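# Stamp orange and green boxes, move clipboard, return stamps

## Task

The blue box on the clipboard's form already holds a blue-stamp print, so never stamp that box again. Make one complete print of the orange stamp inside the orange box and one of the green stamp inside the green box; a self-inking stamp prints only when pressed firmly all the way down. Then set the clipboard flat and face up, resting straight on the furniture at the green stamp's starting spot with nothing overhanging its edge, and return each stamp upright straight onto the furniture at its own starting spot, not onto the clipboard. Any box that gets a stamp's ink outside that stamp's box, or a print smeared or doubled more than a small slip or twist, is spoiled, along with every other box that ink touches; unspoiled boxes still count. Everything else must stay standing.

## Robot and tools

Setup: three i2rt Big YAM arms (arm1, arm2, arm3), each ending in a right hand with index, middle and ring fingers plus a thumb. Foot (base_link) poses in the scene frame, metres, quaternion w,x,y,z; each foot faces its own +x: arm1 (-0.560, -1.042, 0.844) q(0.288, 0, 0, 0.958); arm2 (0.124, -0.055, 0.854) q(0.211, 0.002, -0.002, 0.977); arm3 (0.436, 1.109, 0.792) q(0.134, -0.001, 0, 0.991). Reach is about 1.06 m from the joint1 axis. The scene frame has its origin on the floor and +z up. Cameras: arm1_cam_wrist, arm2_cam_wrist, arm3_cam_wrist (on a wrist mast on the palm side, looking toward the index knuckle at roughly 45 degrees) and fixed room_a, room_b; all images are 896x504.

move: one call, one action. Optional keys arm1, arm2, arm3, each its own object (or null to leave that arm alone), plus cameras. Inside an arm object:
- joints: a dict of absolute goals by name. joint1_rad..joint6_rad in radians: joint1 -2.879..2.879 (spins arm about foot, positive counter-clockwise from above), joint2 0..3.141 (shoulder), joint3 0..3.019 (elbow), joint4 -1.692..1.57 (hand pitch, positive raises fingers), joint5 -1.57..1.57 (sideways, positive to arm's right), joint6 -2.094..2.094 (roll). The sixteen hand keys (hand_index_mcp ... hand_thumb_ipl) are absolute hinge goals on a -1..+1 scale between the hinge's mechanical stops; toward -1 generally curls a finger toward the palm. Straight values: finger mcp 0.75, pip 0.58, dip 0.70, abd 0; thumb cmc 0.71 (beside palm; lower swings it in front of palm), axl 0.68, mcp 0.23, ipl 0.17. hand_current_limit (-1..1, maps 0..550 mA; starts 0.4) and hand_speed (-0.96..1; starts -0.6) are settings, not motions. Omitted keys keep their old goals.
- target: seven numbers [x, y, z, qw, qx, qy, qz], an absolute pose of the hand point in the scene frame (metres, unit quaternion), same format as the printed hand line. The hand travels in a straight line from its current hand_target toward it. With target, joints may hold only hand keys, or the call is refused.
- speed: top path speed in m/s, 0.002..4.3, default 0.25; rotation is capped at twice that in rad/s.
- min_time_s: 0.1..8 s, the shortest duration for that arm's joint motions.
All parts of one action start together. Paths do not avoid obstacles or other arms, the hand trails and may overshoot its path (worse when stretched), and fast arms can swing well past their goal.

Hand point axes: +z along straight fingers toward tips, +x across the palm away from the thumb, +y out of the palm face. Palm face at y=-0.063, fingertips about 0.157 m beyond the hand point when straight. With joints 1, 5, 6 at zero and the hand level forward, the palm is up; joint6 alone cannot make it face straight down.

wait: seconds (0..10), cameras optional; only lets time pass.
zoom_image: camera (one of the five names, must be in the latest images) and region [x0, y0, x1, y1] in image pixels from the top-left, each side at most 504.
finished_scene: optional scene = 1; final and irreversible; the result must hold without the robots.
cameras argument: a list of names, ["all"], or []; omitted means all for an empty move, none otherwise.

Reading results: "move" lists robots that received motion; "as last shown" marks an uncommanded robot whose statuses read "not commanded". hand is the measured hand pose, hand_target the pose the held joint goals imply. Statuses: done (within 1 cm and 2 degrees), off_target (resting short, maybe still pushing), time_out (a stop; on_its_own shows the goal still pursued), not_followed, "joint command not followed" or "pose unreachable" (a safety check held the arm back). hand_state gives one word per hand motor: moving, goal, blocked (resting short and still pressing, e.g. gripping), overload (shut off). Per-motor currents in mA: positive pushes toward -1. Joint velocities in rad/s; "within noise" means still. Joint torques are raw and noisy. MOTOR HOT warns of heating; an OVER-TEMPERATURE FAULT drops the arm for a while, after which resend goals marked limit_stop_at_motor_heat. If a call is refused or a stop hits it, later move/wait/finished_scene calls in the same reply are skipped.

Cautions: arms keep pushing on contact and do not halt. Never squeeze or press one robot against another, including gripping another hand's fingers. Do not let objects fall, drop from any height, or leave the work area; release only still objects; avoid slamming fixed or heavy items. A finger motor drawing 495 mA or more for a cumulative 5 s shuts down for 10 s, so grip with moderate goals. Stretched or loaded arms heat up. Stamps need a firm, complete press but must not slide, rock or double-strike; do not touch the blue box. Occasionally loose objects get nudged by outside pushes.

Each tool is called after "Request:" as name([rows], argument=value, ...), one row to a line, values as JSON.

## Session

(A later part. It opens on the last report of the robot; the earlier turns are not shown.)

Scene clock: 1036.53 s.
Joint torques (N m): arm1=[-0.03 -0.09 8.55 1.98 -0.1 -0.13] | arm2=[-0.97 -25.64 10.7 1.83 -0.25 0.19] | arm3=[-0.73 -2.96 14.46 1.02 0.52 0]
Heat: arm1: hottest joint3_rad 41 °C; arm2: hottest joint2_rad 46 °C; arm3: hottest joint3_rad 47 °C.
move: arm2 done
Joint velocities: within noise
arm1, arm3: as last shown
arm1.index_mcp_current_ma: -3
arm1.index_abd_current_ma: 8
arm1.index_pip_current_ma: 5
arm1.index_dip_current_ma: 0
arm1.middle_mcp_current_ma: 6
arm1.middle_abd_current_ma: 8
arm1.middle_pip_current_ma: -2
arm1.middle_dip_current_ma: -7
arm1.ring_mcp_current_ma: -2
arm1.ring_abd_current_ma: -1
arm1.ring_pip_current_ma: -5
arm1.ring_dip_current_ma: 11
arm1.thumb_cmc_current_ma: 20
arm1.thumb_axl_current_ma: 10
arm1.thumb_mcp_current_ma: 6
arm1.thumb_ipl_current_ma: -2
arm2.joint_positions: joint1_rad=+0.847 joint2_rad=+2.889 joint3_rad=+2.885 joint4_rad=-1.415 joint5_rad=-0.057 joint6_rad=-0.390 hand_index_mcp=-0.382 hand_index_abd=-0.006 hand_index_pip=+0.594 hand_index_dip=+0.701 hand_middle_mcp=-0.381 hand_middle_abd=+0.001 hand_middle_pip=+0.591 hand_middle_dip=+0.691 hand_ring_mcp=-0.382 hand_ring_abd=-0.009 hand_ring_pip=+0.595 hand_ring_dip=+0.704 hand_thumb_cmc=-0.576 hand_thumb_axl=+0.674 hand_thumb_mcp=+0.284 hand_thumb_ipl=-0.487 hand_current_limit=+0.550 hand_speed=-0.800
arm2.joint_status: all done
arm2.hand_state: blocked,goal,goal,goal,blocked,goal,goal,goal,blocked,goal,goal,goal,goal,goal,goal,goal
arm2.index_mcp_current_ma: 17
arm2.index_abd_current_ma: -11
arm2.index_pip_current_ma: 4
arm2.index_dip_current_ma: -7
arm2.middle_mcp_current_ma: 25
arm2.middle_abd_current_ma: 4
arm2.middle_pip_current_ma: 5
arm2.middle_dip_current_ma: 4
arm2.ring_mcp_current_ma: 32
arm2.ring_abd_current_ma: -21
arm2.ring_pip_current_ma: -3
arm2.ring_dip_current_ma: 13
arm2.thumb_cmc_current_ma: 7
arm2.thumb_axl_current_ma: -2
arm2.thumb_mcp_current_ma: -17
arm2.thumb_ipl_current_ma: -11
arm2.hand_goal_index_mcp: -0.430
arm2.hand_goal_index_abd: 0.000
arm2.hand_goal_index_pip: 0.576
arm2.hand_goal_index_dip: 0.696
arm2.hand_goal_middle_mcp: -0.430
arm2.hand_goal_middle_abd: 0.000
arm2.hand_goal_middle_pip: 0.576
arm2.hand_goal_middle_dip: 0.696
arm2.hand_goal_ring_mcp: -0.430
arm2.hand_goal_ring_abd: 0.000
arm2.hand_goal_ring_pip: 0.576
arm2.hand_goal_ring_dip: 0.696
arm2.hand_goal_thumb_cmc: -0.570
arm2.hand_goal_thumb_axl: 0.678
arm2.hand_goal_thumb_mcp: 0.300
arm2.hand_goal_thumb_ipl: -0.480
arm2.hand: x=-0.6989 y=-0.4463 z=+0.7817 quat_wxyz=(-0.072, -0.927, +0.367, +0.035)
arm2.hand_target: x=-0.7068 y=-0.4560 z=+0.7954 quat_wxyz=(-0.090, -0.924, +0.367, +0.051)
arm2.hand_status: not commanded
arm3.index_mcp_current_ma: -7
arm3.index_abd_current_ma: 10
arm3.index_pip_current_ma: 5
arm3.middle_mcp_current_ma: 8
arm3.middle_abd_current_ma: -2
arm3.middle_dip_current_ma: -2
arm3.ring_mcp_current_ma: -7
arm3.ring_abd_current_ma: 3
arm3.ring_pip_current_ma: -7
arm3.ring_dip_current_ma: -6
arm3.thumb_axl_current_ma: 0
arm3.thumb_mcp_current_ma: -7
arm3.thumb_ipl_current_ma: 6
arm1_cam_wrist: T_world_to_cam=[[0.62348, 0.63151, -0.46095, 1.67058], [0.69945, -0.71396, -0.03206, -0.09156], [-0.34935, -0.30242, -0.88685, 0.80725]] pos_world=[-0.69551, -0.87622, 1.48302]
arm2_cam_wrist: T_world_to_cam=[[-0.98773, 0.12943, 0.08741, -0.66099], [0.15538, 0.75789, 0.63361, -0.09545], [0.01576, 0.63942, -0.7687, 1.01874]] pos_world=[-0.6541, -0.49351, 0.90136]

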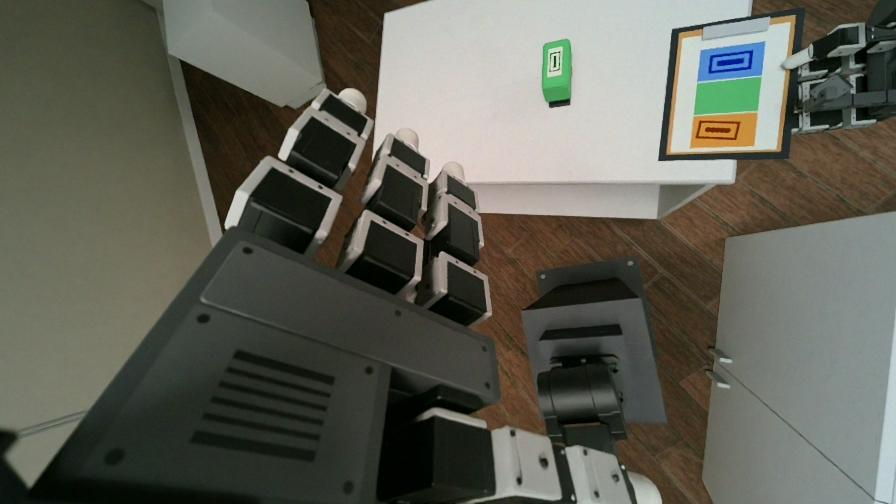

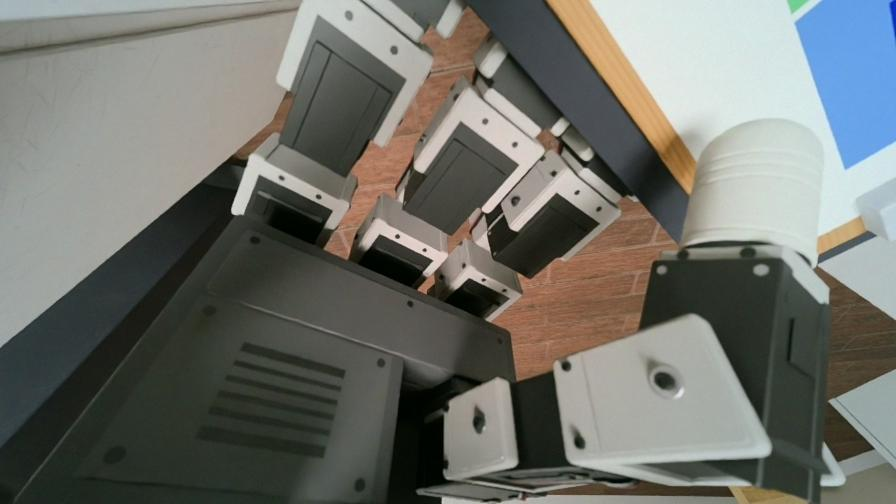

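Request:
move(arm2={"target":[-0.700,-0.450,0.775,-0.0649,-0.9282,0.3656,0.0256],"speed":0.03}, cameras=["arm1_cam_wrist","arm2_cam_wrist","room_b"])

Request:
zoom_image(camera="arm1_cam_wrist", region=[656, 0, 896, 200])

Request:
zoom_image(camera="room_b", region=[320, 230, 430, 330])

Scene clock: 1040.53 s.
Joint torques (N m): arm1=[0.03 -0.15 8.55 1.99 -0.1 -0.13] | arm2=[-1.38 -25.41 10.63 0.5 -0.28 0.1] | arm3=[-0.85 -2.37 14.34 1.25 0.53 -0.04]
Heat: arm1: hottest joint3_rad 41 °C; arm2: hottest joint2_rad 47 °C; arm3: hottest joint3_rad 47 °C.
move: arm2 done
Joint velocities: within noise
arm1, arm3: as last shown
arm1.index_mcp_current_ma: -1
arm1.index_abd_current_ma: 2
arm1.index_pip_current_ma: 2
arm1.index_dip_current_ma: -7
arm1.middle_mcp_current_ma: 1
arm1.middle_abd_current_ma: 3
arm1.middle_pip_current_ma: -4
arm1.middle_dip_current_ma: 4
arm1.ring_mcp_current_ma: 3
arm1.ring_abd_current_ma: 0
arm1.ring_pip_current_ma: -1
arm1.ring_dip_current_ma: -3
arm1.thumb_cmc_current_ma: 14
arm1.thumb_mcp_current_ma: 8
arm1.thumb_ipl_current_ma: 1
arm2.joint_positions: joint1_rad=+0.847 joint2_rad=+2.905 joint3_rad=+2.885 joint4_rad=-1.413 joint5_rad=-0.057 joint6_rad=-0.390 hand_index_mcp=-0.382 hand_index_abd=-0.006 hand_index_pip=+0.594 hand_index_dip=+0.701 hand_middle_mcp=-0.381 hand_middle_abd=+0.001 hand_middle_pip=+0.591 hand_middle_dip=+0.691 hand_ring_mcp=-0.382 hand_ring_abd=-0.009 hand_ring_pip=+0.595 hand_ring_dip=+0.704 hand_thumb_cmc=-0.576 hand_thumb_axl=+0.674 hand_thumb_mcp=+0.284 hand_thumb_ipl=-0.487 hand_current_limit=+0.550 hand_speed=-0.800
arm2.joint_status: not commanded
arm2.hand_state: blocked,goal,goal,goal,blocked,goal,goal,goal,blocked,goal,goal,goal,goal,goal,goal,goal
arm2.index_mcp_current_ma: 14
arm2.index_abd_current_ma: -3
arm2.index_pip_current_ma: 10
arm2.index_dip_current_ma: -6
arm2.middle_mcp_current_ma: 22
arm2.middle_abd_current_ma: 12
arm2.middle_pip_current_ma: 7
arm2.middle_dip_current_ma: -2
arm2.ring_mcp_current_ma: 30
arm2.ring_abd_current_ma: -12
arm2.ring_pip_current_ma: -3
arm2.ring_dip_current_ma: 14
arm2.thumb_cmc_current_ma: 7
arm2.thumb_axl_current_ma: -7
arm2.thumb_mcp_current_ma: -16
arm2.thumb_ipl_current_ma: -6
arm2.hand_goal_index_mcp: -0.430
arm2.hand_goal_index_abd: 0.000
arm2.hand_goal_index_pip: 0.576
arm2.hand_goal_index_dip: 0.696
arm2.hand_goal_middle_mcp: -0.430
arm2.hand_goal_middle_abd: 0.000
arm2.hand_goal_middle_pip: 0.576
arm2.hand_goal_middle_dip: 0.696
arm2.hand_goal_ring_mcp: -0.430
arm2.hand_goal_ring_abd: 0.000
arm2.hand_goal_ring_pip: 0.576
arm2.hand_goal_ring_dip: 0.696
arm2.hand_goal_thumb_cmc: -0.570
arm2.hand_goal_thumb_axl: 0.678
arm2.hand_goal_thumb_mcp: 0.300
arm2.hand_goal_thumb_ipl: -0.480
arm2.hand: x=-0.6962 y=-0.4450 z=+0.7674 quat_wxyz=(-0.067, -0.927, +0.368, +0.030)
arm2.hand_target: x=-0.6988 y=-0.4495 z=+0.7751 quat_wxyz=(-0.074, -0.927, +0.366, +0.035)
arm2.hand_status: done (0.010 m and 0.6 deg from the pose sent, 0.008 m and 1.4 deg at the start; a joint's target at an end of its range on 38 of 51 steps)
arm3.index_mcp_current_ma: -6
arm3.index_abd_current_ma: 7
arm3.index_pip_current_ma: 4
arm3.index_dip_current_ma: 3
arm3.middle_mcp_current_ma: 10
arm3.middle_abd_current_ma: -11
arm3.middle_pip_current_ma: -9
arm3.middle_dip_current_ma: -4
arm3.ring_abd_current_ma: 5
arm3.ring_pip_current_ma: -8
arm3.thumb_cmc_current_ma: 0
arm3.thumb_axl_current_ma: 10
arm3.thumb_mcp_current_ma: -5
arm3.thumb_ipl_current_ma: 9
arm1_cam_wrist: T_world_to_cam=[[0.62348, 0.63151, -0.46095, 1.67058], [0.69945, -0.71396, -0.03206, -0.09156], [-0.34935, -0.30242, -0.88685, 0.80725]] pos_world=[-0.69551, -0.87622, 1.48302]
arm2_cam_wrist: T_world_to_cam=[[-0.98879, 0.12904, 0.07512, -0.64874], [0.14704, 0.75411, 0.64007, -0.10027], [0.02594, 0.64394, -0.76463, 1.01287]] pos_world=[-0.653, -0.49291, 0.88739]

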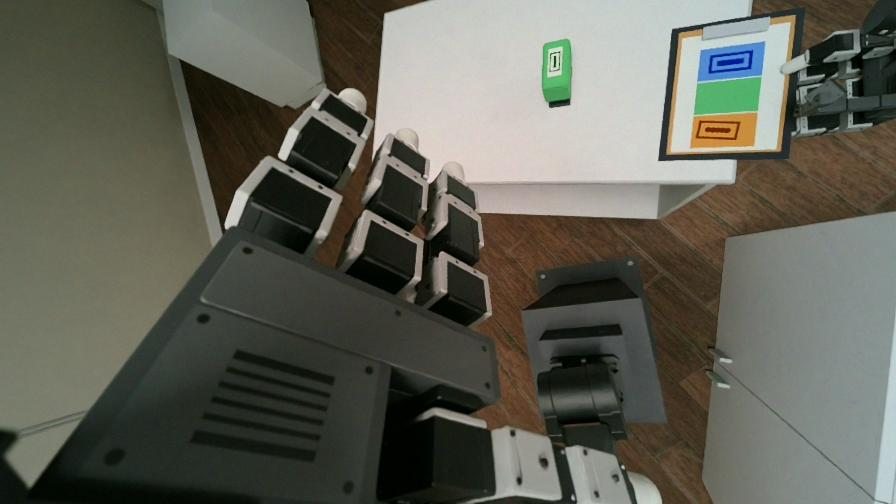

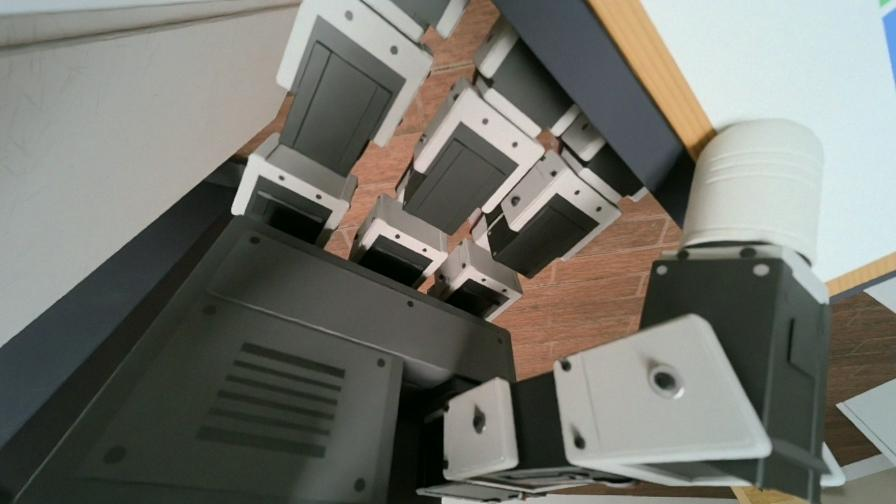

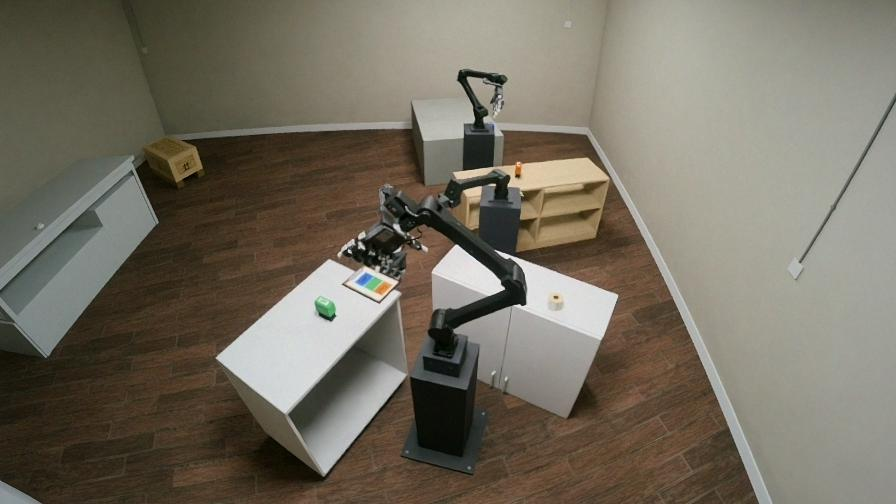

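Scaled by 2.100 from the camera's image (finer frame: 1280x720).

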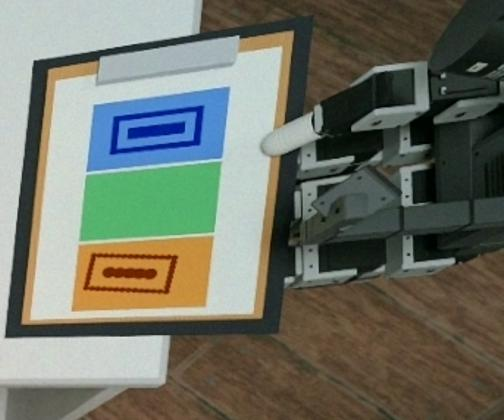

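Scaled by 4.582 from the camera's image (finer frame: 1280x720).

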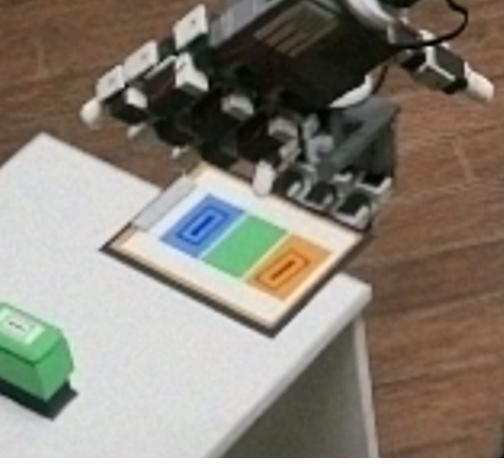

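Request:
move(arm2={"joints":{"hand_thumb_mcp":0.5,"hand_index_mcp":-0.30,"hand_middle_mcp":-0.30,"hand_ring_mcp":-0.30}})

Request:
move(arm2={"target":[-0.60,-0.37,0.785,-0.0649,-0.9282,0.3656,0.0256],"speed":0.06}, cameras=["arm1_cam_wrist","arm2_cam_wrist","room_b"])

Request:
zoom_image(camera="arm1_cam_wrist", region=[656, 0, 896, 200])

Request:
zoom_image(camera="room_b", region=[320, 230, 430, 330])

Scene clock: 1055.70 s.
Joint torques (N m): arm1=[-0.03 -0.15 8.54 1.98 -0.09 -0.13] | arm2=[-1.2 -25.58 10.67 0.5 -0.28 0.08] | arm3=[-0.44 -2.73 14.27 1.44 0.49 -0.05]
Heat: arm1: hottest joint3_rad 41 °C; arm2: hottest joint2_rad 47 °C; arm3: hottest joint3_rad 47 °C.
move: arm2 done
Joint velocities: within noise
arm1, arm3: as last shown
arm1.index_mcp_current_ma: -5
arm1.index_abd_current_ma: 7
arm1.index_pip_current_ma: 9
arm1.index_dip_current_ma: -9
arm1.middle_mcp_current_ma: 6
arm1.middle_abd_current_ma: 7
arm1.middle_pip_current_ma: -3
arm1.middle_dip_current_ma: -4
arm1.ring_mcp_current_ma: -2
arm1.ring_abd_current_ma: 4
arm1.ring_pip_current_ma: -9
arm1.ring_dip_current_ma: 5
arm1.thumb_cmc_current_ma: 10
arm1.thumb_axl_current_ma: 4
arm1.thumb_mcp_current_ma: 14
arm1.thumb_ipl_current_ma: -4
arm2.joint_positions: joint1_rad=+0.847 joint2_rad=+2.906 joint3_rad=+2.885 joint4_rad=-1.413 joint5_rad=-0.057 joint6_rad=-0.390 hand_index_mcp=-0.281 hand_index_abd=-0.006 hand_index_pip=+0.594 hand_index_dip=+0.701 hand_middle_mcp=-0.281 hand_middle_abd=+0.001 hand_middle_pip=+0.591 hand_middle_dip=+0.691 hand_ring_mcp=-0.281 hand_ring_abd=-0.009 hand_ring_pip=+0.594 hand_ring_dip=+0.704 hand_thumb_cmc=-0.576 hand_thumb_axl=+0.674 hand_thumb_mcp=+0.485 hand_thumb_ipl=-0.487 hand_current_limit=+0.550 hand_speed=-0.800
arm2.joint_status: all done
arm2.hand_state: goal,goal,goal,goal,goal,goal,goal,goal,goal,goal,goal,goal,goal,goal,goal,goal
arm2.index_mcp_current_ma: -5
arm2.index_abd_current_ma: -12
arm2.index_pip_current_ma: 0
arm2.index_dip_current_ma: -6
arm2.middle_mcp_current_ma: 5
arm2.middle_abd_current_ma: 9
arm2.middle_pip_current_ma: 9
arm2.middle_dip_current_ma: -3
arm2.ring_mcp_current_ma: 13
arm2.ring_abd_current_ma: -14
arm2.ring_pip_current_ma: -2
arm2.ring_dip_current_ma: 8
arm2.thumb_cmc_current_ma: 6
arm2.thumb_axl_current_ma: -3
arm2.thumb_mcp_current_ma: -12
arm2.thumb_ipl_current_ma: -8
arm2.hand_goal_index_mcp: -0.300
arm2.hand_goal_index_abd: 0.000
arm2.hand_goal_index_pip: 0.576
arm2.hand_goal_index_dip: 0.696
arm2.hand_goal_middle_mcp: -0.300
arm2.hand_goal_middle_abd: 0.000
arm2.hand_goal_middle_pip: 0.576
arm2.hand_goal_middle_dip: 0.696
arm2.hand_goal_ring_mcp: -0.300
arm2.hand_goal_ring_abd: 0.000
arm2.hand_goal_ring_pip: 0.576
arm2.hand_goal_ring_dip: 0.696
arm2.hand_goal_thumb_cmc: -0.570
arm2.hand_goal_thumb_axl: 0.678
arm2.hand_goal_thumb_mcp: 0.500
arm2.hand_goal_thumb_ipl: -0.480
arm2.hand: x=-0.6960 y=-0.4449 z=+0.7667 quat_wxyz=(-0.067, -0.927, +0.368, +0.030)
arm2.hand_target: x=-0.6988 y=-0.4495 z=+0.7751 quat_wxyz=(-0.074, -0.927, +0.366, +0.035)
arm2.hand_status: not commanded
arm3.index_mcp_current_ma: -2
arm3.index_abd_current_ma: 9
arm3.index_pip_current_ma: 6
arm3.index_dip_current_ma: 1
arm3.middle_mcp_current_ma: 5
arm3.middle_pip_current_ma: -10
arm3.middle_dip_current_ma: -1
arm3.ring_mcp_current_ma: -2
arm3.ring_abd_current_ma: 7
arm3.ring_pip_current_ma: -10
arm3.ring_dip_current_ma: -2
arm3.thumb_cmc_current_ma: -2
arm3.thumb_axl_current_ma: 5
arm3.thumb_mcp_current_ma: -12
arm3.thumb_ipl_current_ma: 7
pictures: none

Scene clock: 1058.50 s.
Joint torques (N m): arm1=[-0.09 -0.09 8.55 1.99 -0.1 -0.13] | arm2=[-1.96 -24.53 6.09 1.61 -0.36 -0.03] | arm3=[0.26 -2.78 14.27 1.2 0.58 -0.09]
Heat: arm1: hottest joint3_rad 41 °C; arm2: hottest joint2_rad 47 °C; arm3: hottest joint3_rad 47 °C.
move: arm2 off_target
Joint velocities: within noise
arm1, arm3: as last shown
arm1.index_mcp_current_ma: 1
arm1.index_abd_current_ma: 8
arm1.index_pip_current_ma: 8
arm1.index_dip_current_ma: -1
arm1.middle_mcp_current_ma: 3
arm1.middle_abd_current_ma: 4
arm1.middle_pip_current_ma: 1
arm1.ring_mcp_current_ma: 5
arm1.ring_abd_current_ma: 3
arm1.ring_pip_current_ma: -4
arm1.ring_dip_current_ma: 1
arm1.thumb_cmc_current_ma: 6
arm1.thumb_axl_current_ma: 8
arm1.thumb_mcp_current_ma: 8
arm1.thumb_ipl_current_ma: -7
arm2.joint_positions: joint1_rad=+0.813 joint2_rad=+2.388 joint3_rad=+1.853 joint4_rad=-0.956 joint5_rad=-0.062 joint6_rad=-0.429 hand_index_mcp=-0.281 hand_index_abd=-0.006 hand_index_pip=+0.593 hand_index_dip=+0.701 hand_middle_mcp=-0.281 hand_middle_abd=+0.001 hand_middle_pip=+0.590 hand_middle_dip=+0.691 hand_ring_mcp=-0.281 hand_ring_abd=-0.008 hand_ring_pip=+0.593 hand_ring_dip=+0.704 hand_thumb_cmc=-0.564 hand_thumb_axl=+0.682 hand_thumb_mcp=+0.494 hand_thumb_ipl=-0.482 hand_current_limit=+0.550 hand_speed=-0.800
arm2.joint_status: not commanded
arm2.hand_state: goal,goal,goal,goal,goal,goal,goal,goal,goal,goal,goal,goal,goal,goal,goal,goal
arm2.index_mcp_current_ma: -3
arm2.index_abd_current_ma: -4
arm2.index_pip_current_ma: 2
arm2.index_dip_current_ma: -7
arm2.middle_mcp_current_ma: 8
arm2.middle_abd_current_ma: 2
arm2.middle_pip_current_ma: 5
arm2.middle_dip_current_ma: -3
arm2.ring_mcp_current_ma: 18
arm2.ring_abd_current_ma: -8
arm2.ring_pip_current_ma: -5
arm2.ring_dip_current_ma: 17
arm2.thumb_cmc_current_ma: 7
arm2.thumb_axl_current_ma: -1
arm2.thumb_mcp_current_ma: -10
arm2.thumb_ipl_current_ma: -7
arm2.hand_goal_index_mcp: -0.300
arm2.hand_goal_index_abd: 0.000
arm2.hand_goal_index_pip: 0.576
arm2.hand_goal_index_dip: 0.696
arm2.hand_goal_middle_mcp: -0.300
arm2.hand_goal_middle_abd: 0.000
arm2.hand_goal_middle_pip: 0.576
arm2.hand_goal_middle_dip: 0.696
arm2.hand_goal_ring_mcp: -0.300
arm2.hand_goal_ring_abd: 0.000
arm2.hand_goal_ring_pip: 0.576
arm2.hand_goal_ring_dip: 0.696
arm2.hand_goal_thumb_cmc: -0.570
arm2.hand_goal_thumb_axl: 0.678
arm2.hand_goal_thumb_mcp: 0.500
arm2.hand_goal_thumb_ipl: -0.480
arm2.hand: x=-0.5880 y=-0.3721 z=+0.7611 quat_wxyz=(-0.048, -0.929, +0.367, +0.010)
arm2.hand_target: x=-0.5997 y=-0.3698 z=+0.7849 quat_wxyz=(-0.065, -0.928, +0.366, +0.026)
arm2.hand_status: off_target (0.027 m and 2.7 deg from the pose sent, 0.123 m and 0.6 deg at the start)
arm3.index_mcp_current_ma: -9
arm3.index_abd_current_ma: 8
arm3.index_dip_current_ma: 3
arm3.middle_mcp_current_ma: 7
arm3.middle_abd_current_ma: -7
arm3.middle_pip_current_ma: -9
arm3.middle_dip_current_ma: 5
arm3.ring_mcp_current_ma: -6
arm3.ring_pip_current_ma: -8
arm3.thumb_cmc_current_ma: 1
arm3.thumb_axl_current_ma: 8
arm3.thumb_mcp_current_ma: -13
arm3.thumb_ipl_current_ma: 4
arm1_cam_wrist: T_world_to_cam=[[0.62348, 0.63151, -0.46095, 1.67058], [0.69945, -0.71396, -0.03206, -0.09156], [-0.34935, -0.30242, -0.88685, 0.80725]] pos_world=[-0.69551, -0.87622, 1.48302]
arm2_cam_wrist: T_world_to_cam=[[-0.99202, 0.12309, 0.02731, -0.51849], [0.11016, 0.74079, 0.66265, -0.21092], [0.06134, 0.66037, -0.74843, 0.97289]] pos_world=[-0.55079, -0.4224, 0.88207]

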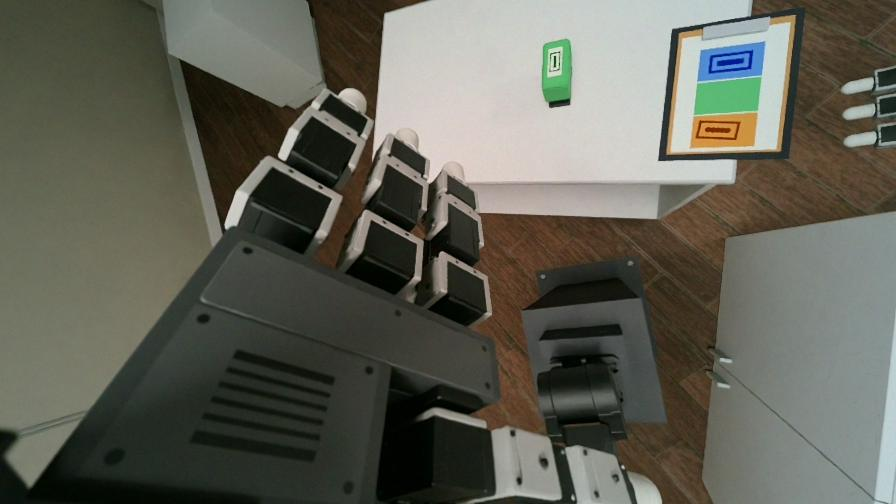

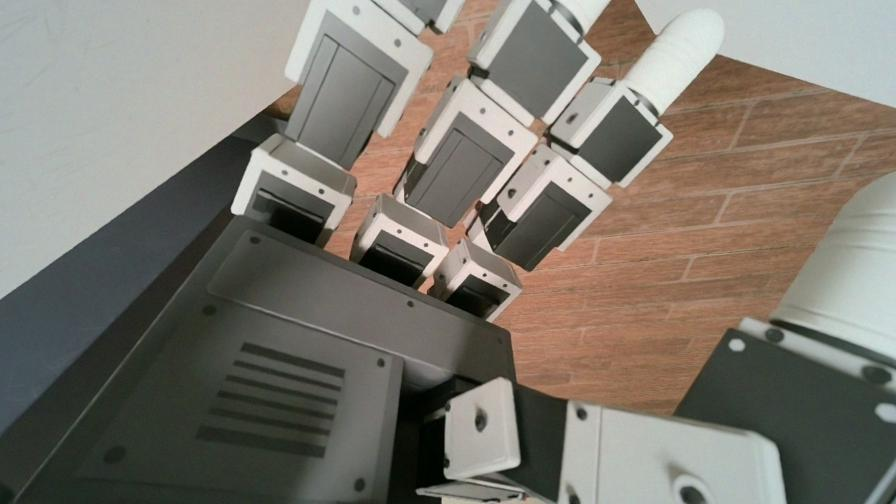

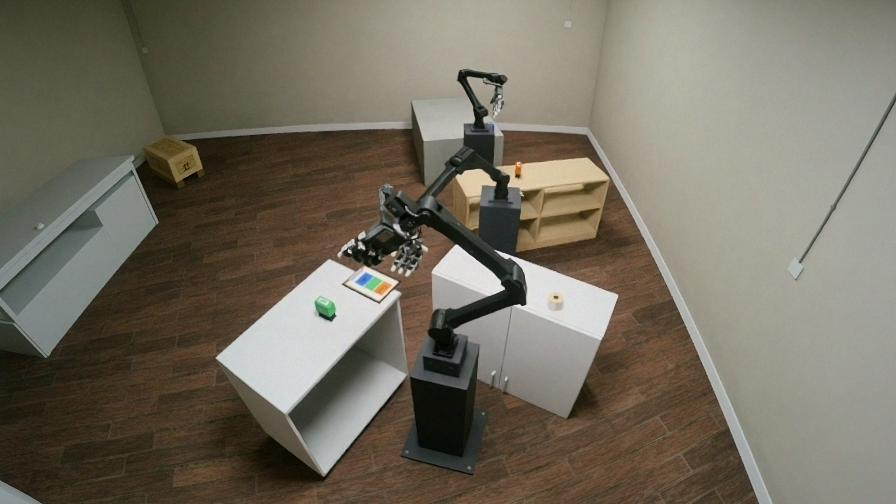

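Scaled by 2.100 from the camera's image (finer frame: 1280x720).

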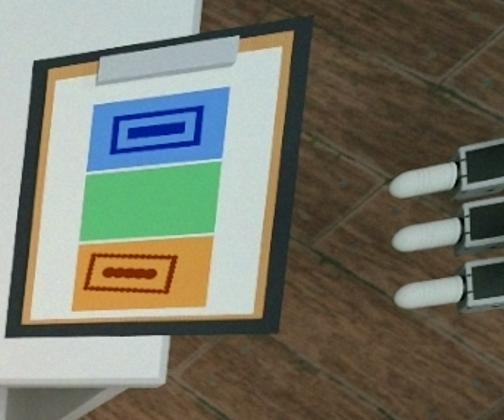

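Scaled by 4.582 from the camera's image (finer frame: 1280x720).

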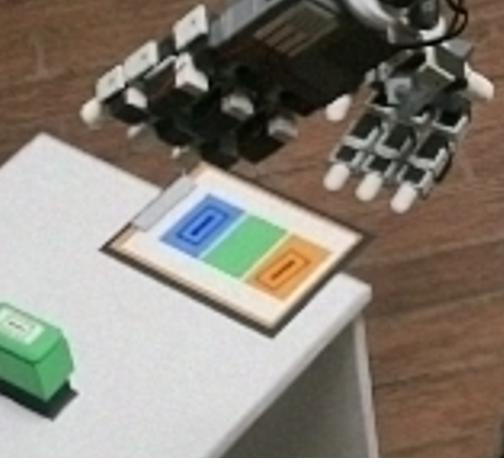

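Request:
move(arm2={"target":[-0.36,-0.23,0.98,-0.0349,-0.9282,0.3656,0.0137],"speed":0.2})

Request:
zoom_image(camera="arm1_cam_wrist", region=[480, 0, 896, 300])

Scene clock: 1067.73 s.
Joint torques (N m): arm1=[-0.03 -0.15 8.54 2 -0.09 -0.13] | arm2=[-2.2 -11.34 6.76 0.35 -0.08 -0.02] | arm3=[-0.56 -2.96 14.26 1.06 0.54 -0.04]
Heat: arm1: hottest joint3_rad 41 °C; arm2: hottest joint2_rad 46 °C; arm3: hottest joint3_rad 47 °C.
move: arm2 done
Joint velocities: within noise
arm1.joint_positions: joint1_rad=+0.107 joint2_rad=+0.639 joint3_rad=+1.372 joint4_rad=-1.403 joint5_rad=-0.093 joint6_rad=+1.215 hand_index_mcp=+0.753 hand_index_abd=+0.000 hand_index_pip=+0.577 hand_index_dip=+0.696 hand_middle_mcp=+0.753 hand_middle_abd=+0.000 hand_middle_pip=+0.577 hand_middle_dip=+0.696 hand_ring_mcp=+0.753 hand_ring_abd=+0.000 hand_ring_pip=+0.577 hand_ring_dip=+0.696 hand_thumb_cmc=+0.714 hand_thumb_axl=+0.677 hand_thumb_mcp=+0.225 hand_thumb_ipl=+0.168 hand_current_limit=+0.400 hand_speed=-0.600
arm1.joint_status: not commanded
arm1.hand_state: goal,goal,goal,goal,goal,goal,goal,goal,goal,goal,goal,goal,goal,goal,goal,goal
arm1.index_mcp_current_ma: 0
arm1.index_abd_current_ma: 8
arm1.index_pip_current_ma: 8
arm1.index_dip_current_ma: -2
arm1.middle_mcp_current_ma: 4
arm1.middle_abd_current_ma: 7
arm1.middle_pip_current_ma: -3
arm1.middle_dip_current_ma: -2
arm1.ring_mcp_current_ma: 5
arm1.ring_abd_current_ma: 3
arm1.ring_pip_current_ma: -4
arm1.ring_dip_current_ma: 2
arm1.thumb_cmc_current_ma: 12
arm1.thumb_axl_current_ma: 0
arm1.thumb_mcp_current_ma: 5
arm1.thumb_ipl_current_ma: 0
arm1.hand_goal_index_mcp: 0.754
arm1.hand_goal_index_abd: 0.000
arm1.hand_goal_index_pip: 0.576
arm1.hand_goal_index_dip: 0.696
arm1.hand_goal_middle_mcp: 0.754
arm1.hand_goal_middle_abd: 0.000
arm1.hand_goal_middle_pip: 0.576
arm1.hand_goal_middle_dip: 0.696
arm1.hand_goal_ring_mcp: 0.754
arm1.hand_goal_ring_abd: 0.000
arm1.hand_goal_ring_pip: 0.576
arm1.hand_goal_ring_dip: 0.696
arm1.hand_goal_thumb_cmc: 0.714
arm1.hand_goal_thumb_axl: 0.678
arm1.hand_goal_thumb_mcp: 0.226
arm1.hand_goal_thumb_ipl: 0.168
arm1.hand: x=-0.7467 y=-0.8649 z=+1.3582 quat_wxyz=(-0.415, +0.034, +0.899, +0.137)
arm1.hand_target: x=-0.7441 y=-0.8642 z=+1.3721 quat_wxyz=(-0.427, +0.036, +0.892, +0.145)
arm1.hand_status: not commanded
arm2.joint_positions: joint1_rad=+0.721 joint2_rad=+1.505 joint3_rad=+1.100 joint4_rad=-1.099 joint5_rad=-0.048 joint6_rad=-0.524 hand_index_mcp=-0.281 hand_index_abd=-0.006 hand_index_pip=+0.593 hand_index_dip=+0.701 hand_middle_mcp=-0.281 hand_middle_abd=+0.009 hand_middle_pip=+0.590 hand_middle_dip=+0.691 hand_ring_mcp=-0.281 hand_ring_abd=-0.008 hand_ring_pip=+0.593 hand_ring_dip=+0.704 hand_thumb_cmc=-0.564 hand_thumb_axl=+0.682 hand_thumb_mcp=+0.494 hand_thumb_ipl=-0.482 hand_current_limit=+0.550 hand_speed=-0.800
arm2.joint_status: not commanded
arm2.hand_state: goal,goal,goal,goal,goal,goal,goal,goal,goal,goal,goal,goal,goal,goal,goal,goal
arm2.index_mcp_current_ma: -6
arm2.index_abd_current_ma: 1
arm2.index_pip_current_ma: 8
arm2.index_dip_current_ma: -14
arm2.middle_mcp_current_ma: 5
arm2.middle_abd_current_ma: 12
arm2.middle_pip_current_ma: 5
arm2.middle_dip_current_ma: 5
arm2.ring_mcp_current_ma: 13
arm2.ring_abd_current_ma: -4
arm2.ring_pip_current_ma: -8
arm2.ring_dip_current_ma: 14
arm2.thumb_cmc_current_ma: 4
arm2.thumb_axl_current_ma: -4
arm2.thumb_mcp_current_ma: -4
arm2.thumb_ipl_current_ma: -6
arm2.hand_goal_index_mcp: -0.300
arm2.hand_goal_index_abd: 0.000
arm2.hand_goal_index_pip: 0.576
arm2.hand_goal_index_dip: 0.696
arm2.hand_goal_middle_mcp: -0.300
arm2.hand_goal_middle_abd: 0.000
arm2.hand_goal_middle_pip: 0.576
arm2.hand_goal_middle_dip: 0.696
arm2.hand_goal_ring_mcp: -0.300
arm2.hand_goal_ring_abd: 0.000
arm2.hand_goal_ring_pip: 0.576
arm2.hand_goal_ring_dip: 0.696
arm2.hand_goal_thumb_cmc: -0.570
arm2.hand_goal_thumb_axl: 0.678
arm2.hand_goal_thumb_mcp: 0.500
arm2.hand_goal_thumb_ipl: -0.480
arm2.hand: x=-0.3608 y=-0.2361 z=+0.9765 quat_wxyz=(-0.037, -0.930, +0.366, +0.013)
arm2.hand_target: x=-0.3601 y=-0.2300 z=+0.9799 quat_wxyz=(-0.035, -0.930, +0.366, +0.014)
arm2.hand_status: done (0.007 m and 0.3 deg from the pose sent, 0.347 m and 1.5 deg at the start)
arm3.joint_positions: joint1_rad=+2.143 joint2_rad=+0.730 joint3_rad=+0.874 joint4_rad=-0.866 joint5_rad=+0.592 joint6_rad=+1.703 hand_index_mcp=+0.754 hand_index_abd=+0.002 hand_index_pip=+0.577 hand_index_dip=+0.696 hand_middle_mcp=+0.754 hand_middle_abd=+0.003 hand_middle_pip=+0.577 hand_middle_dip=+0.696 hand_ring_mcp=+0.774 hand_ring_abd=+0.022 hand_ring_pip=+0.591 hand_ring_dip=+0.702 hand_thumb_cmc=+0.714 hand_thumb_axl=+0.677 hand_thumb_mcp=+0.226 hand_thumb_ipl=+0.168 hand_current_limit=+0.400 hand_speed=-0.600
arm3.joint_status: not commanded
arm3.hand_state: goal,goal,goal,goal,goal,goal,goal,goal,blocked,blocked,goal,goal,goal,goal,goal,goal
arm3.index_mcp_current_ma: -7
arm3.index_abd_current_ma: 6
arm3.index_pip_current_ma: 9
arm3.index_dip_current_ma: 0
arm3.middle_mcp_current_ma: 8
arm3.middle_abd_current_ma: -7
arm3.middle_pip_current_ma: -4
arm3.middle_dip_current_ma: -1
arm3.ring_mcp_current_ma: -6
arm3.ring_abd_current_ma: 9
arm3.ring_pip_current_ma: -7
arm3.ring_dip_current_ma: -5
arm3.thumb_cmc_current_ma: -1
arm3.thumb_axl_current_ma: 8
arm3.thumb_mcp_current_ma: -7
arm3.thumb_ipl_current_ma: 9
arm3.hand_goal_index_mcp: 0.754
arm3.hand_goal_index_abd: 0.000
arm3.hand_goal_index_pip: 0.576
arm3.hand_goal_index_dip: 0.696
arm3.hand_goal_middle_mcp: 0.754
arm3.hand_goal_middle_abd: 0.000
arm3.hand_goal_middle_pip: 0.576
arm3.hand_goal_middle_dip: 0.696
arm3.hand_goal_ring_mcp: 0.754
arm3.hand_goal_ring_abd: 0.000
arm3.hand_goal_ring_pip: 0.576
arm3.hand_goal_ring_dip: 0.696
arm3.hand_goal_thumb_cmc: 0.714
arm3.hand_goal_thumb_axl: 0.678
arm3.hand_goal_thumb_mcp: 0.226
arm3.hand_goal_thumb_ipl: 0.168
arm3.hand: x=+0.3588 y=+0.8021 z=+1.1410 quat_wxyz=(-0.435, -0.589, +0.654, -0.190)
arm3.hand_target: x=+0.3569 y=+0.8011 z=+1.1598 quat_wxyz=(-0.441, -0.576, +0.658, -0.202)
arm3.hand_status: not commanded
pictures: none

Scaled by 1.212 from the camera's image (finer frame: 1280x720).
This view is cut from an older image: the scene may have changed since it was taken.

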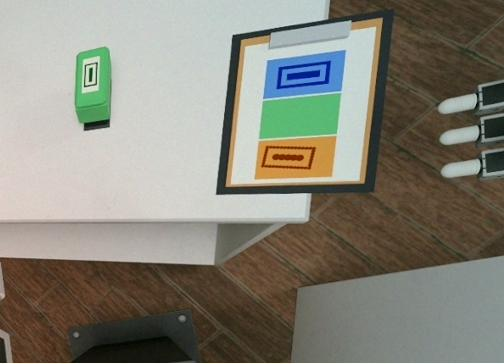

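Request:
move(arm2={"joints":{"joint1_rad":0.0},"min_time_s":2.5}, arm1={"target":[-0.858,-0.623,1.08,0,0.4274,0.9041,0],"speed":0.25}, cameras=["arm1_cam_wrist","room_b"])

Scene clock: 1079.57 s.
Joint torques (N m): arm1=[0.15 -15.85 10.89 -0.44 0.04 0.06] | arm2=[-1.61 -11.63 6.76 0.35 -0.14 -0.02] | arm3=[-0.5 -2.67 14.22 1.21 0.56 -0.05]
Heat: arm1: hottest joint3_rad 41 °C; arm2: hottest joint2_rad 45 °C; arm3: hottest joint3_rad 48 °C.
move: arm1 off_target; arm2 done
Joint velocities: within noise
arm1.joint_positions: joint1_rad=-0.201 joint2_rad=+1.752 joint3_rad=+1.669 joint4_rad=-1.541 joint5_rad=+0.000 joint6_rad=+1.655 hand_index_mcp=+0.742 hand_index_abd=-0.007 hand_index_pip=+0.575 hand_index_dip=+0.696 hand_middle_mcp=+0.746 hand_middle_abd=-0.009 hand_middle_pip=+0.574 hand_middle_dip=+0.696 hand_ring_mcp=+0.742 hand_ring_abd=-0.013 hand_ring_pip=+0.575 hand_ring_dip=+0.696 hand_thumb_cmc=+0.710 hand_thumb_axl=+0.677 hand_thumb_mcp=+0.220 hand_thumb_ipl=+0.168 hand_current_limit=+0.400 hand_speed=-0.600
arm1.joint_status: not commanded
arm1.hand_state: goal,goal,goal,goal,goal,goal,goal,goal,goal,goal,goal,goal,goal,goal,goal,goal
arm1.index_mcp_current_ma: -1
arm1.index_abd_current_ma: 6
arm1.index_pip_current_ma: 4
arm1.index_dip_current_ma: -12
arm1.middle_mcp_current_ma: 3
arm1.middle_abd_current_ma: 4
arm1.middle_pip_current_ma: -9
arm1.middle_dip_current_ma: 5
arm1.ring_mcp_current_ma: -4
arm1.ring_abd_current_ma: 0
arm1.ring_pip_current_ma: -12
arm1.ring_dip_current_ma: 4
arm1.thumb_cmc_current_ma: 15
arm1.thumb_axl_current_ma: 12
arm1.thumb_mcp_current_ma: 6
arm1.thumb_ipl_current_ma: -3
arm1.hand_goal_index_mcp: 0.754
arm1.hand_goal_index_abd: 0.000
arm1.hand_goal_index_pip: 0.576
arm1.hand_goal_index_dip: 0.696
arm1.hand_goal_middle_mcp: 0.754
arm1.hand_goal_middle_abd: 0.000
arm1.hand_goal_middle_pip: 0.576
arm1.hand_goal_middle_dip: 0.696
arm1.hand_goal_ring_mcp: 0.754
arm1.hand_goal_ring_abd: 0.000
arm1.hand_goal_ring_pip: 0.576
arm1.hand_goal_ring_dip: 0.696
arm1.hand_goal_thumb_cmc: 0.714
arm1.hand_goal_thumb_axl: 0.678
arm1.hand_goal_thumb_mcp: 0.226
arm1.hand_goal_thumb_ipl: 0.168
arm1.hand: x=-0.8510 y=-0.6336 z=+1.0574 quat_wxyz=(+0.025, +0.420, +0.907, -0.010)
arm1.hand_target: x=-0.8572 y=-0.6239 z=+1.0799 quat_wxyz=(+0.000, +0.427, +0.904, +0.000)
arm1.hand_status: off_target (0.026 m and 3.2 deg from the pose sent, 0.385 m and 68.4 deg at the start)
arm2.joint_positions: joint1_rad=+0.005 joint2_rad=+1.505 joint3_rad=+1.100 joint4_rad=-1.099 joint5_rad=-0.046 joint6_rad=-0.525 hand_index_mcp=-0.281 hand_index_abd=+0.005 hand_index_pip=+0.593 hand_index_dip=+0.701 hand_middle_mcp=-0.281 hand_middle_abd=+0.009 hand_middle_pip=+0.590 hand_middle_dip=+0.691 hand_ring_mcp=-0.281 hand_ring_abd=+0.005 hand_ring_pip=+0.593 hand_ring_dip=+0.704 hand_thumb_cmc=-0.564 hand_thumb_axl=+0.681 hand_thumb_mcp=+0.494 hand_thumb_ipl=-0.482 hand_current_limit=+0.550 hand_speed=-0.800
arm2.joint_status: all done
arm2.hand_state: goal,goal,goal,goal,goal,goal,goal,goal,goal,goal,goal,goal,goal,goal,goal,goal
arm2.index_mcp_current_ma: -4
arm2.index_abd_current_ma: -4
arm2.index_pip_current_ma: 7
arm2.index_dip_current_ma: -5
arm2.middle_mcp_current_ma: 7
arm2.middle_abd_current_ma: 14
arm2.middle_pip_current_ma: 1
arm2.middle_dip_current_ma: -4
arm2.ring_mcp_current_ma: 15
arm2.ring_abd_current_ma: 1
arm2.ring_pip_current_ma: -3
arm2.ring_dip_current_ma: 9
arm2.thumb_cmc_current_ma: -2
arm2.thumb_axl_current_ma: -5
arm2.thumb_mcp_current_ma: -11
arm2.thumb_ipl_current_ma: -4
arm2.hand_goal_index_mcp: -0.300
arm2.hand_goal_index_abd: 0.000
arm2.hand_goal_index_pip: 0.576
arm2.hand_goal_index_dip: 0.696
arm2.hand_goal_middle_mcp: -0.300
arm2.hand_goal_middle_abd: 0.000
arm2.hand_goal_middle_pip: 0.576
arm2.hand_goal_middle_dip: 0.696
arm2.hand_goal_ring_mcp: -0.300
arm2.hand_goal_ring_abd: 0.000
arm2.hand_goal_ring_pip: 0.576
arm2.hand_goal_ring_dip: 0.696
arm2.hand_goal_thumb_cmc: -0.570
arm2.hand_goal_thumb_axl: 0.678
arm2.hand_goal_thumb_mcp: 0.500
arm2.hand_goal_thumb_ipl: -0.480
arm2.hand: x=-0.3596 y=+0.1269 z=+0.9785 quat_wxyz=(-0.031, -0.743, +0.668, +0.027)
arm2.hand_target: x=-0.3563 y=+0.1280 z=+0.9819 quat_wxyz=(-0.030, -0.744, +0.667, +0.027)
arm2.hand_status: not commanded
arm3: as last shown
arm3.index_abd_current_ma: 4
arm3.index_dip_current_ma: 1
arm3.middle_abd_current_ma: -10
arm3.middle_pip_current_ma: -10
arm3.middle_dip_current_ma: 1
arm3.ring_mcp_current_ma: -5
arm3.ring_abd_current_ma: 0
arm3.ring_pip_current_ma: -8
arm3.ring_dip_current_ma: 0
arm3.thumb_cmc_current_ma: -3
arm3.thumb_axl_current_ma: 7
arm3.thumb_mcp_current_ma: -5
arm3.thumb_ipl_current_ma: 7
arm1_cam_wrist: T_world_to_cam=[[0.97788, -0.20439, 0.04447, 0.68845], [-0.17453, -0.68014, 0.712, -1.37222], [-0.11528, -0.70402, -0.70076, 0.32182]] pos_world=[-0.87562, -0.56602, 1.17193]

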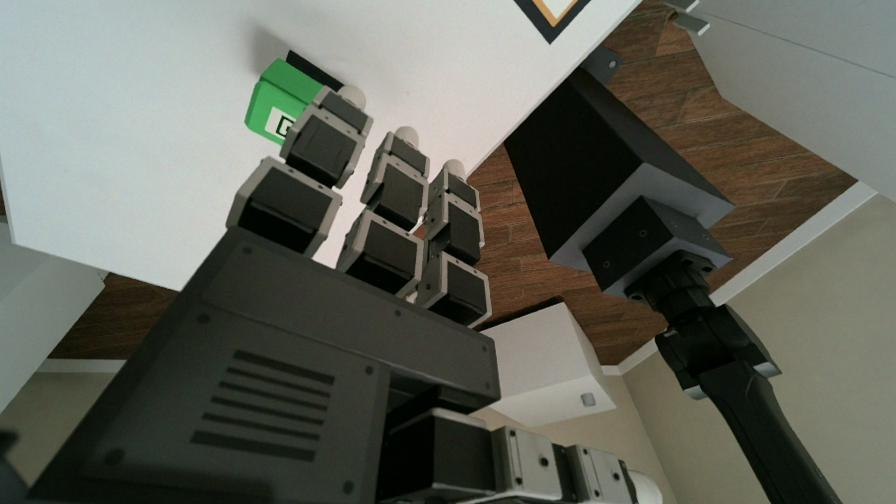

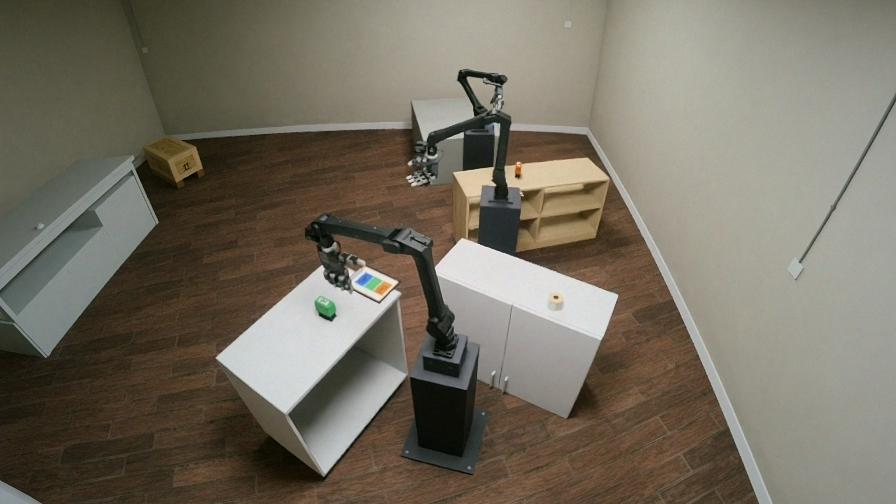

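Request:
move(arm1={"target":[-0.858,-0.617,0.955,0,0.4274,0.9041,0],"speed":0.12,"joints":{"hand_index_mcp":0.342,"hand_middle_mcp":0.342,"hand_ring_mcp":0.342}}, cameras=["arm1_cam_wrist"])

Scene clock: 1083.13 s.
Joint torques (N m): arm1=[-0.03 -15.79 6.39 0.32 0.14 -0.04] | arm2=[-1.61 -11.63 6.75 0.31 -0.14 -0.01] | arm3=[-0.79 -2.49 14.32 1.48 0.51 -0.06]
Heat: arm1: hottest joint3_rad 42 °C; arm2: hottest joint2_rad 45 °C; arm3: hottest joint3_rad 48 °C.
move: arm1 done
Joint velocities: within noise
arm1.joint_positions: joint1_rad=-0.206 joint2_rad=+1.818 joint3_rad=+1.496 joint4_rad=-1.254 joint5_rad=+0.000 joint6_rad=+1.655 hand_index_mcp=+0.361 hand_index_abd=-0.006 hand_index_pip=+0.577 hand_index_dip=+0.696 hand_middle_mcp=+0.361 hand_middle_abd=-0.009 hand_middle_pip=+0.577 hand_middle_dip=+0.696 hand_ring_mcp=+0.359 hand_ring_abd=-0.013 hand_ring_pip=+0.577 hand_ring_dip=+0.696 hand_thumb_cmc=+0.710 hand_thumb_axl=+0.677 hand_thumb_mcp=+0.220 hand_thumb_ipl=+0.168 hand_current_limit=+0.400 hand_speed=-0.600
arm1.joint_status: all done
arm1.hand_state: goal,goal,goal,goal,goal,goal,goal,goal,goal,goal,goal,goal,goal,goal,goal,goal
arm1.index_mcp_current_ma: 6
arm1.index_abd_current_ma: 1
arm1.index_pip_current_ma: 13
arm1.index_dip_current_ma: -7
arm1.middle_mcp_current_ma: 15
arm1.middle_abd_current_ma: 6
arm1.middle_pip_current_ma: -2
arm1.middle_dip_current_ma: 2
arm1.ring_mcp_current_ma: 3
arm1.ring_abd_current_ma: 0
arm1.ring_pip_current_ma: -4
arm1.ring_dip_current_ma: 3
arm1.thumb_cmc_current_ma: 6
arm1.thumb_axl_current_ma: 6
arm1.thumb_mcp_current_ma: 3
arm1.thumb_ipl_current_ma: -8
arm1.hand_goal_index_mcp: 0.342
arm1.hand_goal_index_abd: 0.000
arm1.hand_goal_index_pip: 0.576
arm1.hand_goal_index_dip: 0.696
arm1.hand_goal_middle_mcp: 0.342
arm1.hand_goal_middle_abd: 0.000
arm1.hand_goal_middle_pip: 0.576
arm1.hand_goal_middle_dip: 0.696
arm1.hand_goal_ring_mcp: 0.342
arm1.hand_goal_ring_abd: 0.000
arm1.hand_goal_ring_pip: 0.576
arm1.hand_goal_ring_dip: 0.696
arm1.hand_goal_thumb_cmc: 0.714
arm1.hand_goal_thumb_axl: 0.678
arm1.hand_goal_thumb_mcp: 0.226
arm1.hand_goal_thumb_ipl: 0.168
arm1.hand: x=-0.8607 y=-0.6202 z=+0.9565 quat_wxyz=(+0.002, +0.423, +0.906, -0.001)
arm1.hand_target: x=-0.8581 y=-0.6171 z=+0.9550 quat_wxyz=(+0.000, +0.427, +0.904, +0.000)
arm1.hand_status: done (0.004 m and 0.6 deg from the pose sent, 0.104 m and 3.2 deg at the start)
arm2, arm3: as last shown
arm2.index_mcp_current_ma: -1
arm2.index_abd_current_ma: -9
arm2.index_pip_current_ma: 11
arm2.middle_mcp_current_ma: 13
arm2.middle_abd_current_ma: 4
arm2.middle_pip_current_ma: 7
arm2.middle_dip_current_ma: 9
arm2.ring_mcp_current_ma: 12
arm2.ring_abd_current_ma: -4
arm2.ring_pip_current_ma: -4
arm2.ring_dip_current_ma: 7
arm2.thumb_cmc_current_ma: 13
arm2.thumb_axl_current_ma: 2
arm2.thumb_mcp_current_ma: -16
arm2.thumb_ipl_current_ma: -7
arm3.index_mcp_current_ma: -5
arm3.index_abd_current_ma: 8
arm3.index_pip_current_ma: 6
arm3.index_dip_current_ma: -2
arm3.middle_abd_current_ma: -6
arm3.middle_pip_current_ma: -9
arm3.middle_dip_current_ma: -1
arm3.ring_abd_current_ma: 6
arm3.ring_pip_current_ma: -7
arm3.ring_dip_current_ma: -3
arm3.thumb_cmc_current_ma: -5
arm3.thumb_mcp_current_ma: -9
arm3.thumb_ipl_current_ma: 9
arm1_cam_wrist: T_world_to_cam=[[0.97752, -0.21079, 0.00448, 0.73914], [-0.15477, -0.70297, 0.69418, -1.27305], [-0.14317, -0.67927, -0.71979, 0.26908]] pos_world=[-0.88102, -0.55634, 1.07408]

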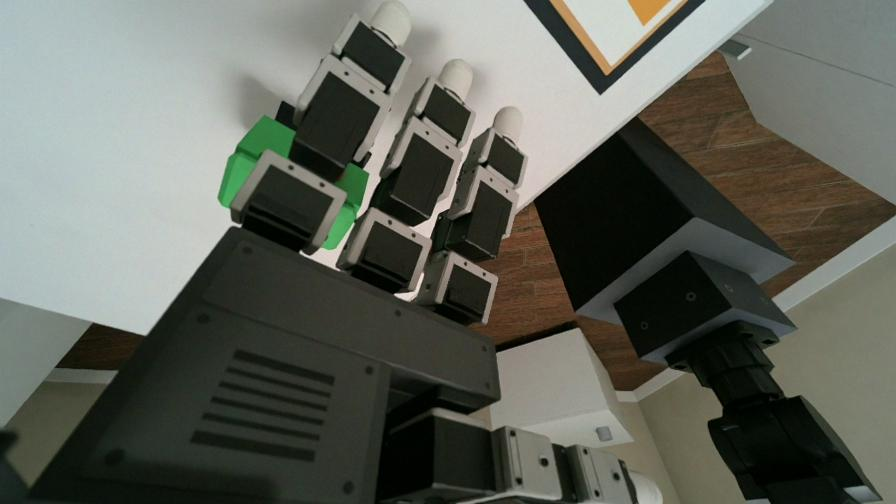

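Request:
move(arm1={"target":[-0.856,-0.615,0.905,0,0.4274,0.9041,0],"speed":0.08}, cameras=["arm1_cam_wrist","room_b"])

Request:
zoom_image(camera="room_b", region=[280, 200, 460, 340])

Scene clock: 1090.00 s.
Joint torques (N m): arm1=[-0.09 -15.91 6.06 0.34 0.13 -0.1] | arm2=[-1.61 -11.52 6.79 0.36 -0.15 -0.02] | arm3=[-1.14 -2.84 14.34 1.06 0.51 -0.09]
Heat: arm1: hottest joint3_rad 41 °C; arm2: hottest joint2_rad 45 °C; arm3: hottest joint3_rad 48 °C.
move: arm1 done
Joint velocities: within noise
arm1.joint_positions: joint1_rad=-0.212 joint2_rad=+1.866 joint3_rad=+1.427 joint4_rad=-1.136 joint5_rad=+0.000 joint6_rad=+1.655 hand_index_mcp=+0.361 hand_index_abd=-0.006 hand_index_pip=+0.577 hand_index_dip=+0.696 hand_middle_mcp=+0.361 hand_middle_abd=-0.009 hand_middle_pip=+0.577 hand_middle_dip=+0.696 hand_ring_mcp=+0.359 hand_ring_abd=-0.013 hand_ring_pip=+0.577 hand_ring_dip=+0.696 hand_thumb_cmc=+0.710 hand_thumb_axl=+0.677 hand_thumb_mcp=+0.220 hand_thumb_ipl=+0.168 hand_current_limit=+0.400 hand_speed=-0.600
arm1.joint_status: not commanded
arm1.hand_state: goal,goal,goal,goal,goal,goal,goal,goal,goal,goal,goal,goal,goal,goal,goal,goal
arm1.index_mcp_current_ma: 2
arm1.index_abd_current_ma: 5
arm1.index_pip_current_ma: 14
arm1.index_dip_current_ma: -9
arm1.middle_mcp_current_ma: 13
arm1.middle_abd_current_ma: 7
arm1.middle_pip_current_ma: -3
arm1.middle_dip_current_ma: -6
arm1.ring_mcp_current_ma: 0
arm1.ring_abd_current_ma: -5
arm1.ring_pip_current_ma: -11
arm1.ring_dip_current_ma: 14
arm1.thumb_cmc_current_ma: 4
arm1.thumb_axl_current_ma: 7
arm1.thumb_mcp_current_ma: 1
arm1.thumb_ipl_current_ma: -4
arm1.hand_goal_index_mcp: 0.342
arm1.hand_goal_index_abd: 0.000
arm1.hand_goal_index_pip: 0.576
arm1.hand_goal_index_dip: 0.696
arm1.hand_goal_middle_mcp: 0.342
arm1.hand_goal_middle_abd: 0.000
arm1.hand_goal_middle_pip: 0.576
arm1.hand_goal_middle_dip: 0.696
arm1.hand_goal_ring_mcp: 0.342
arm1.hand_goal_ring_abd: 0.000
arm1.hand_goal_ring_pip: 0.576
arm1.hand_goal_ring_dip: 0.696
arm1.hand_goal_thumb_cmc: 0.714
arm1.hand_goal_thumb_axl: 0.678
arm1.hand_goal_thumb_mcp: 0.226
arm1.hand_goal_thumb_ipl: 0.168
arm1.hand: x=-0.8588 y=-0.6183 z=+0.9072 quat_wxyz=(+0.002, +0.426, +0.905, -0.001)
arm1.hand_target: x=-0.8560 y=-0.6151 z=+0.9050 quat_wxyz=(+0.000, +0.427, +0.904, +0.000)
arm1.hand_status: done (0.005 m and 0.3 deg from the pose sent, 0.052 m and 0.6 deg at the start)
arm2, arm3: as last shown
arm2.index_mcp_current_ma: 1
arm2.index_abd_current_ma: -4
arm2.index_pip_current_ma: 12
arm2.index_dip_current_ma: -13
arm2.middle_mcp_current_ma: 5
arm2.middle_abd_current_ma: 14
arm2.middle_pip_current_ma: 8
arm2.middle_dip_current_ma: 6
arm2.ring_mcp_current_ma: 5
arm2.ring_abd_current_ma: -12
arm2.ring_pip_current_ma: -6
arm2.ring_dip_current_ma: 6
arm2.thumb_cmc_current_ma: 3
arm2.thumb_axl_current_ma: -6
arm2.thumb_mcp_current_ma: -4
arm2.thumb_ipl_current_ma: -19
arm3.index_mcp_current_ma: -4
arm3.index_abd_current_ma: 4
arm3.index_dip_current_ma: 0
arm3.middle_mcp_current_ma: 7
arm3.middle_abd_current_ma: -9
arm3.middle_pip_current_ma: -5
arm3.middle_dip_current_ma: 5
arm3.ring_mcp_current_ma: -8
arm3.ring_pip_current_ma: -12
arm3.ring_dip_current_ma: -4
arm3.thumb_cmc_current_ma: 1
arm3.thumb_axl_current_ma: 8
arm3.thumb_mcp_current_ma: -5
arm3.thumb_ipl_current_ma: 10
arm1_cam_wrist: T_world_to_cam=[[0.97638, -0.21602, 0.00321, 0.73481], [-0.1578, -0.70292, 0.69354, -1.23925], [-0.14756, -0.67767, -0.72041, 0.23289]] pos_world=[-0.87864, -0.55454, 1.02488]

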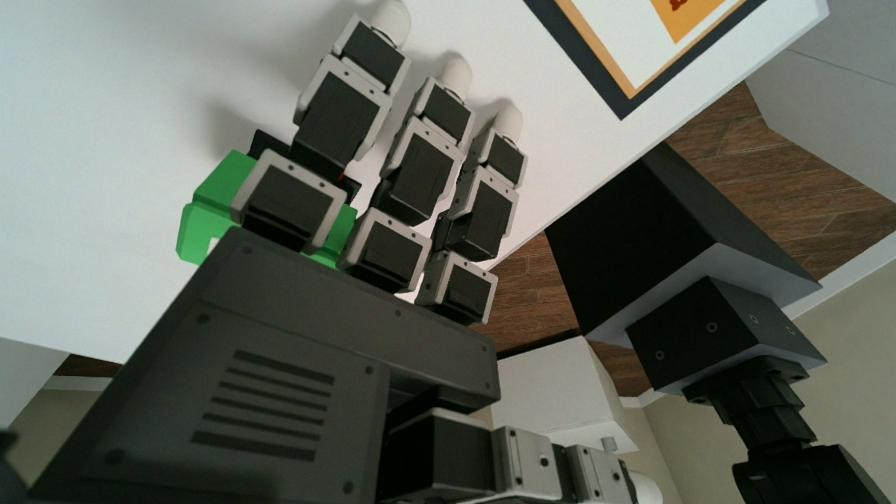

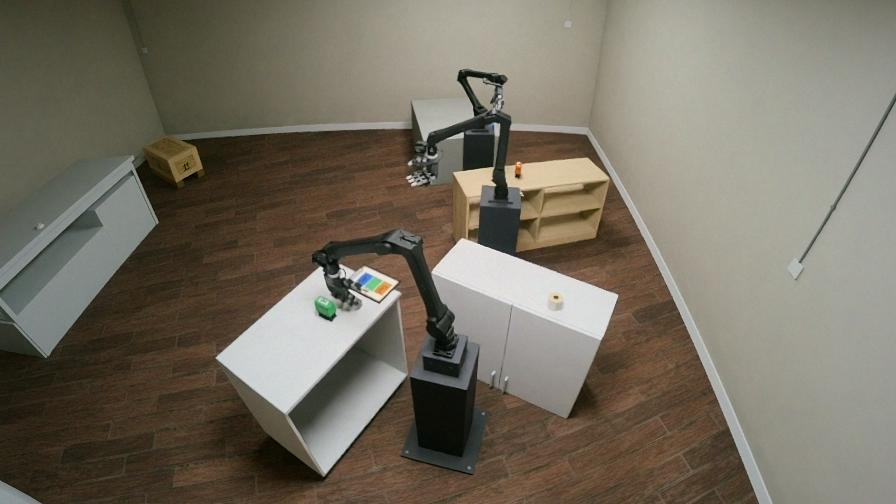

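Scaled by 2.800 from the camera's image (finer frame: 1280x720).

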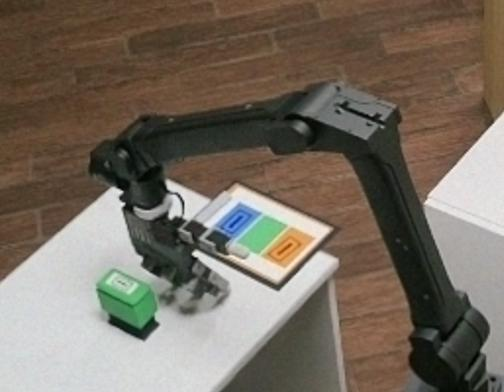

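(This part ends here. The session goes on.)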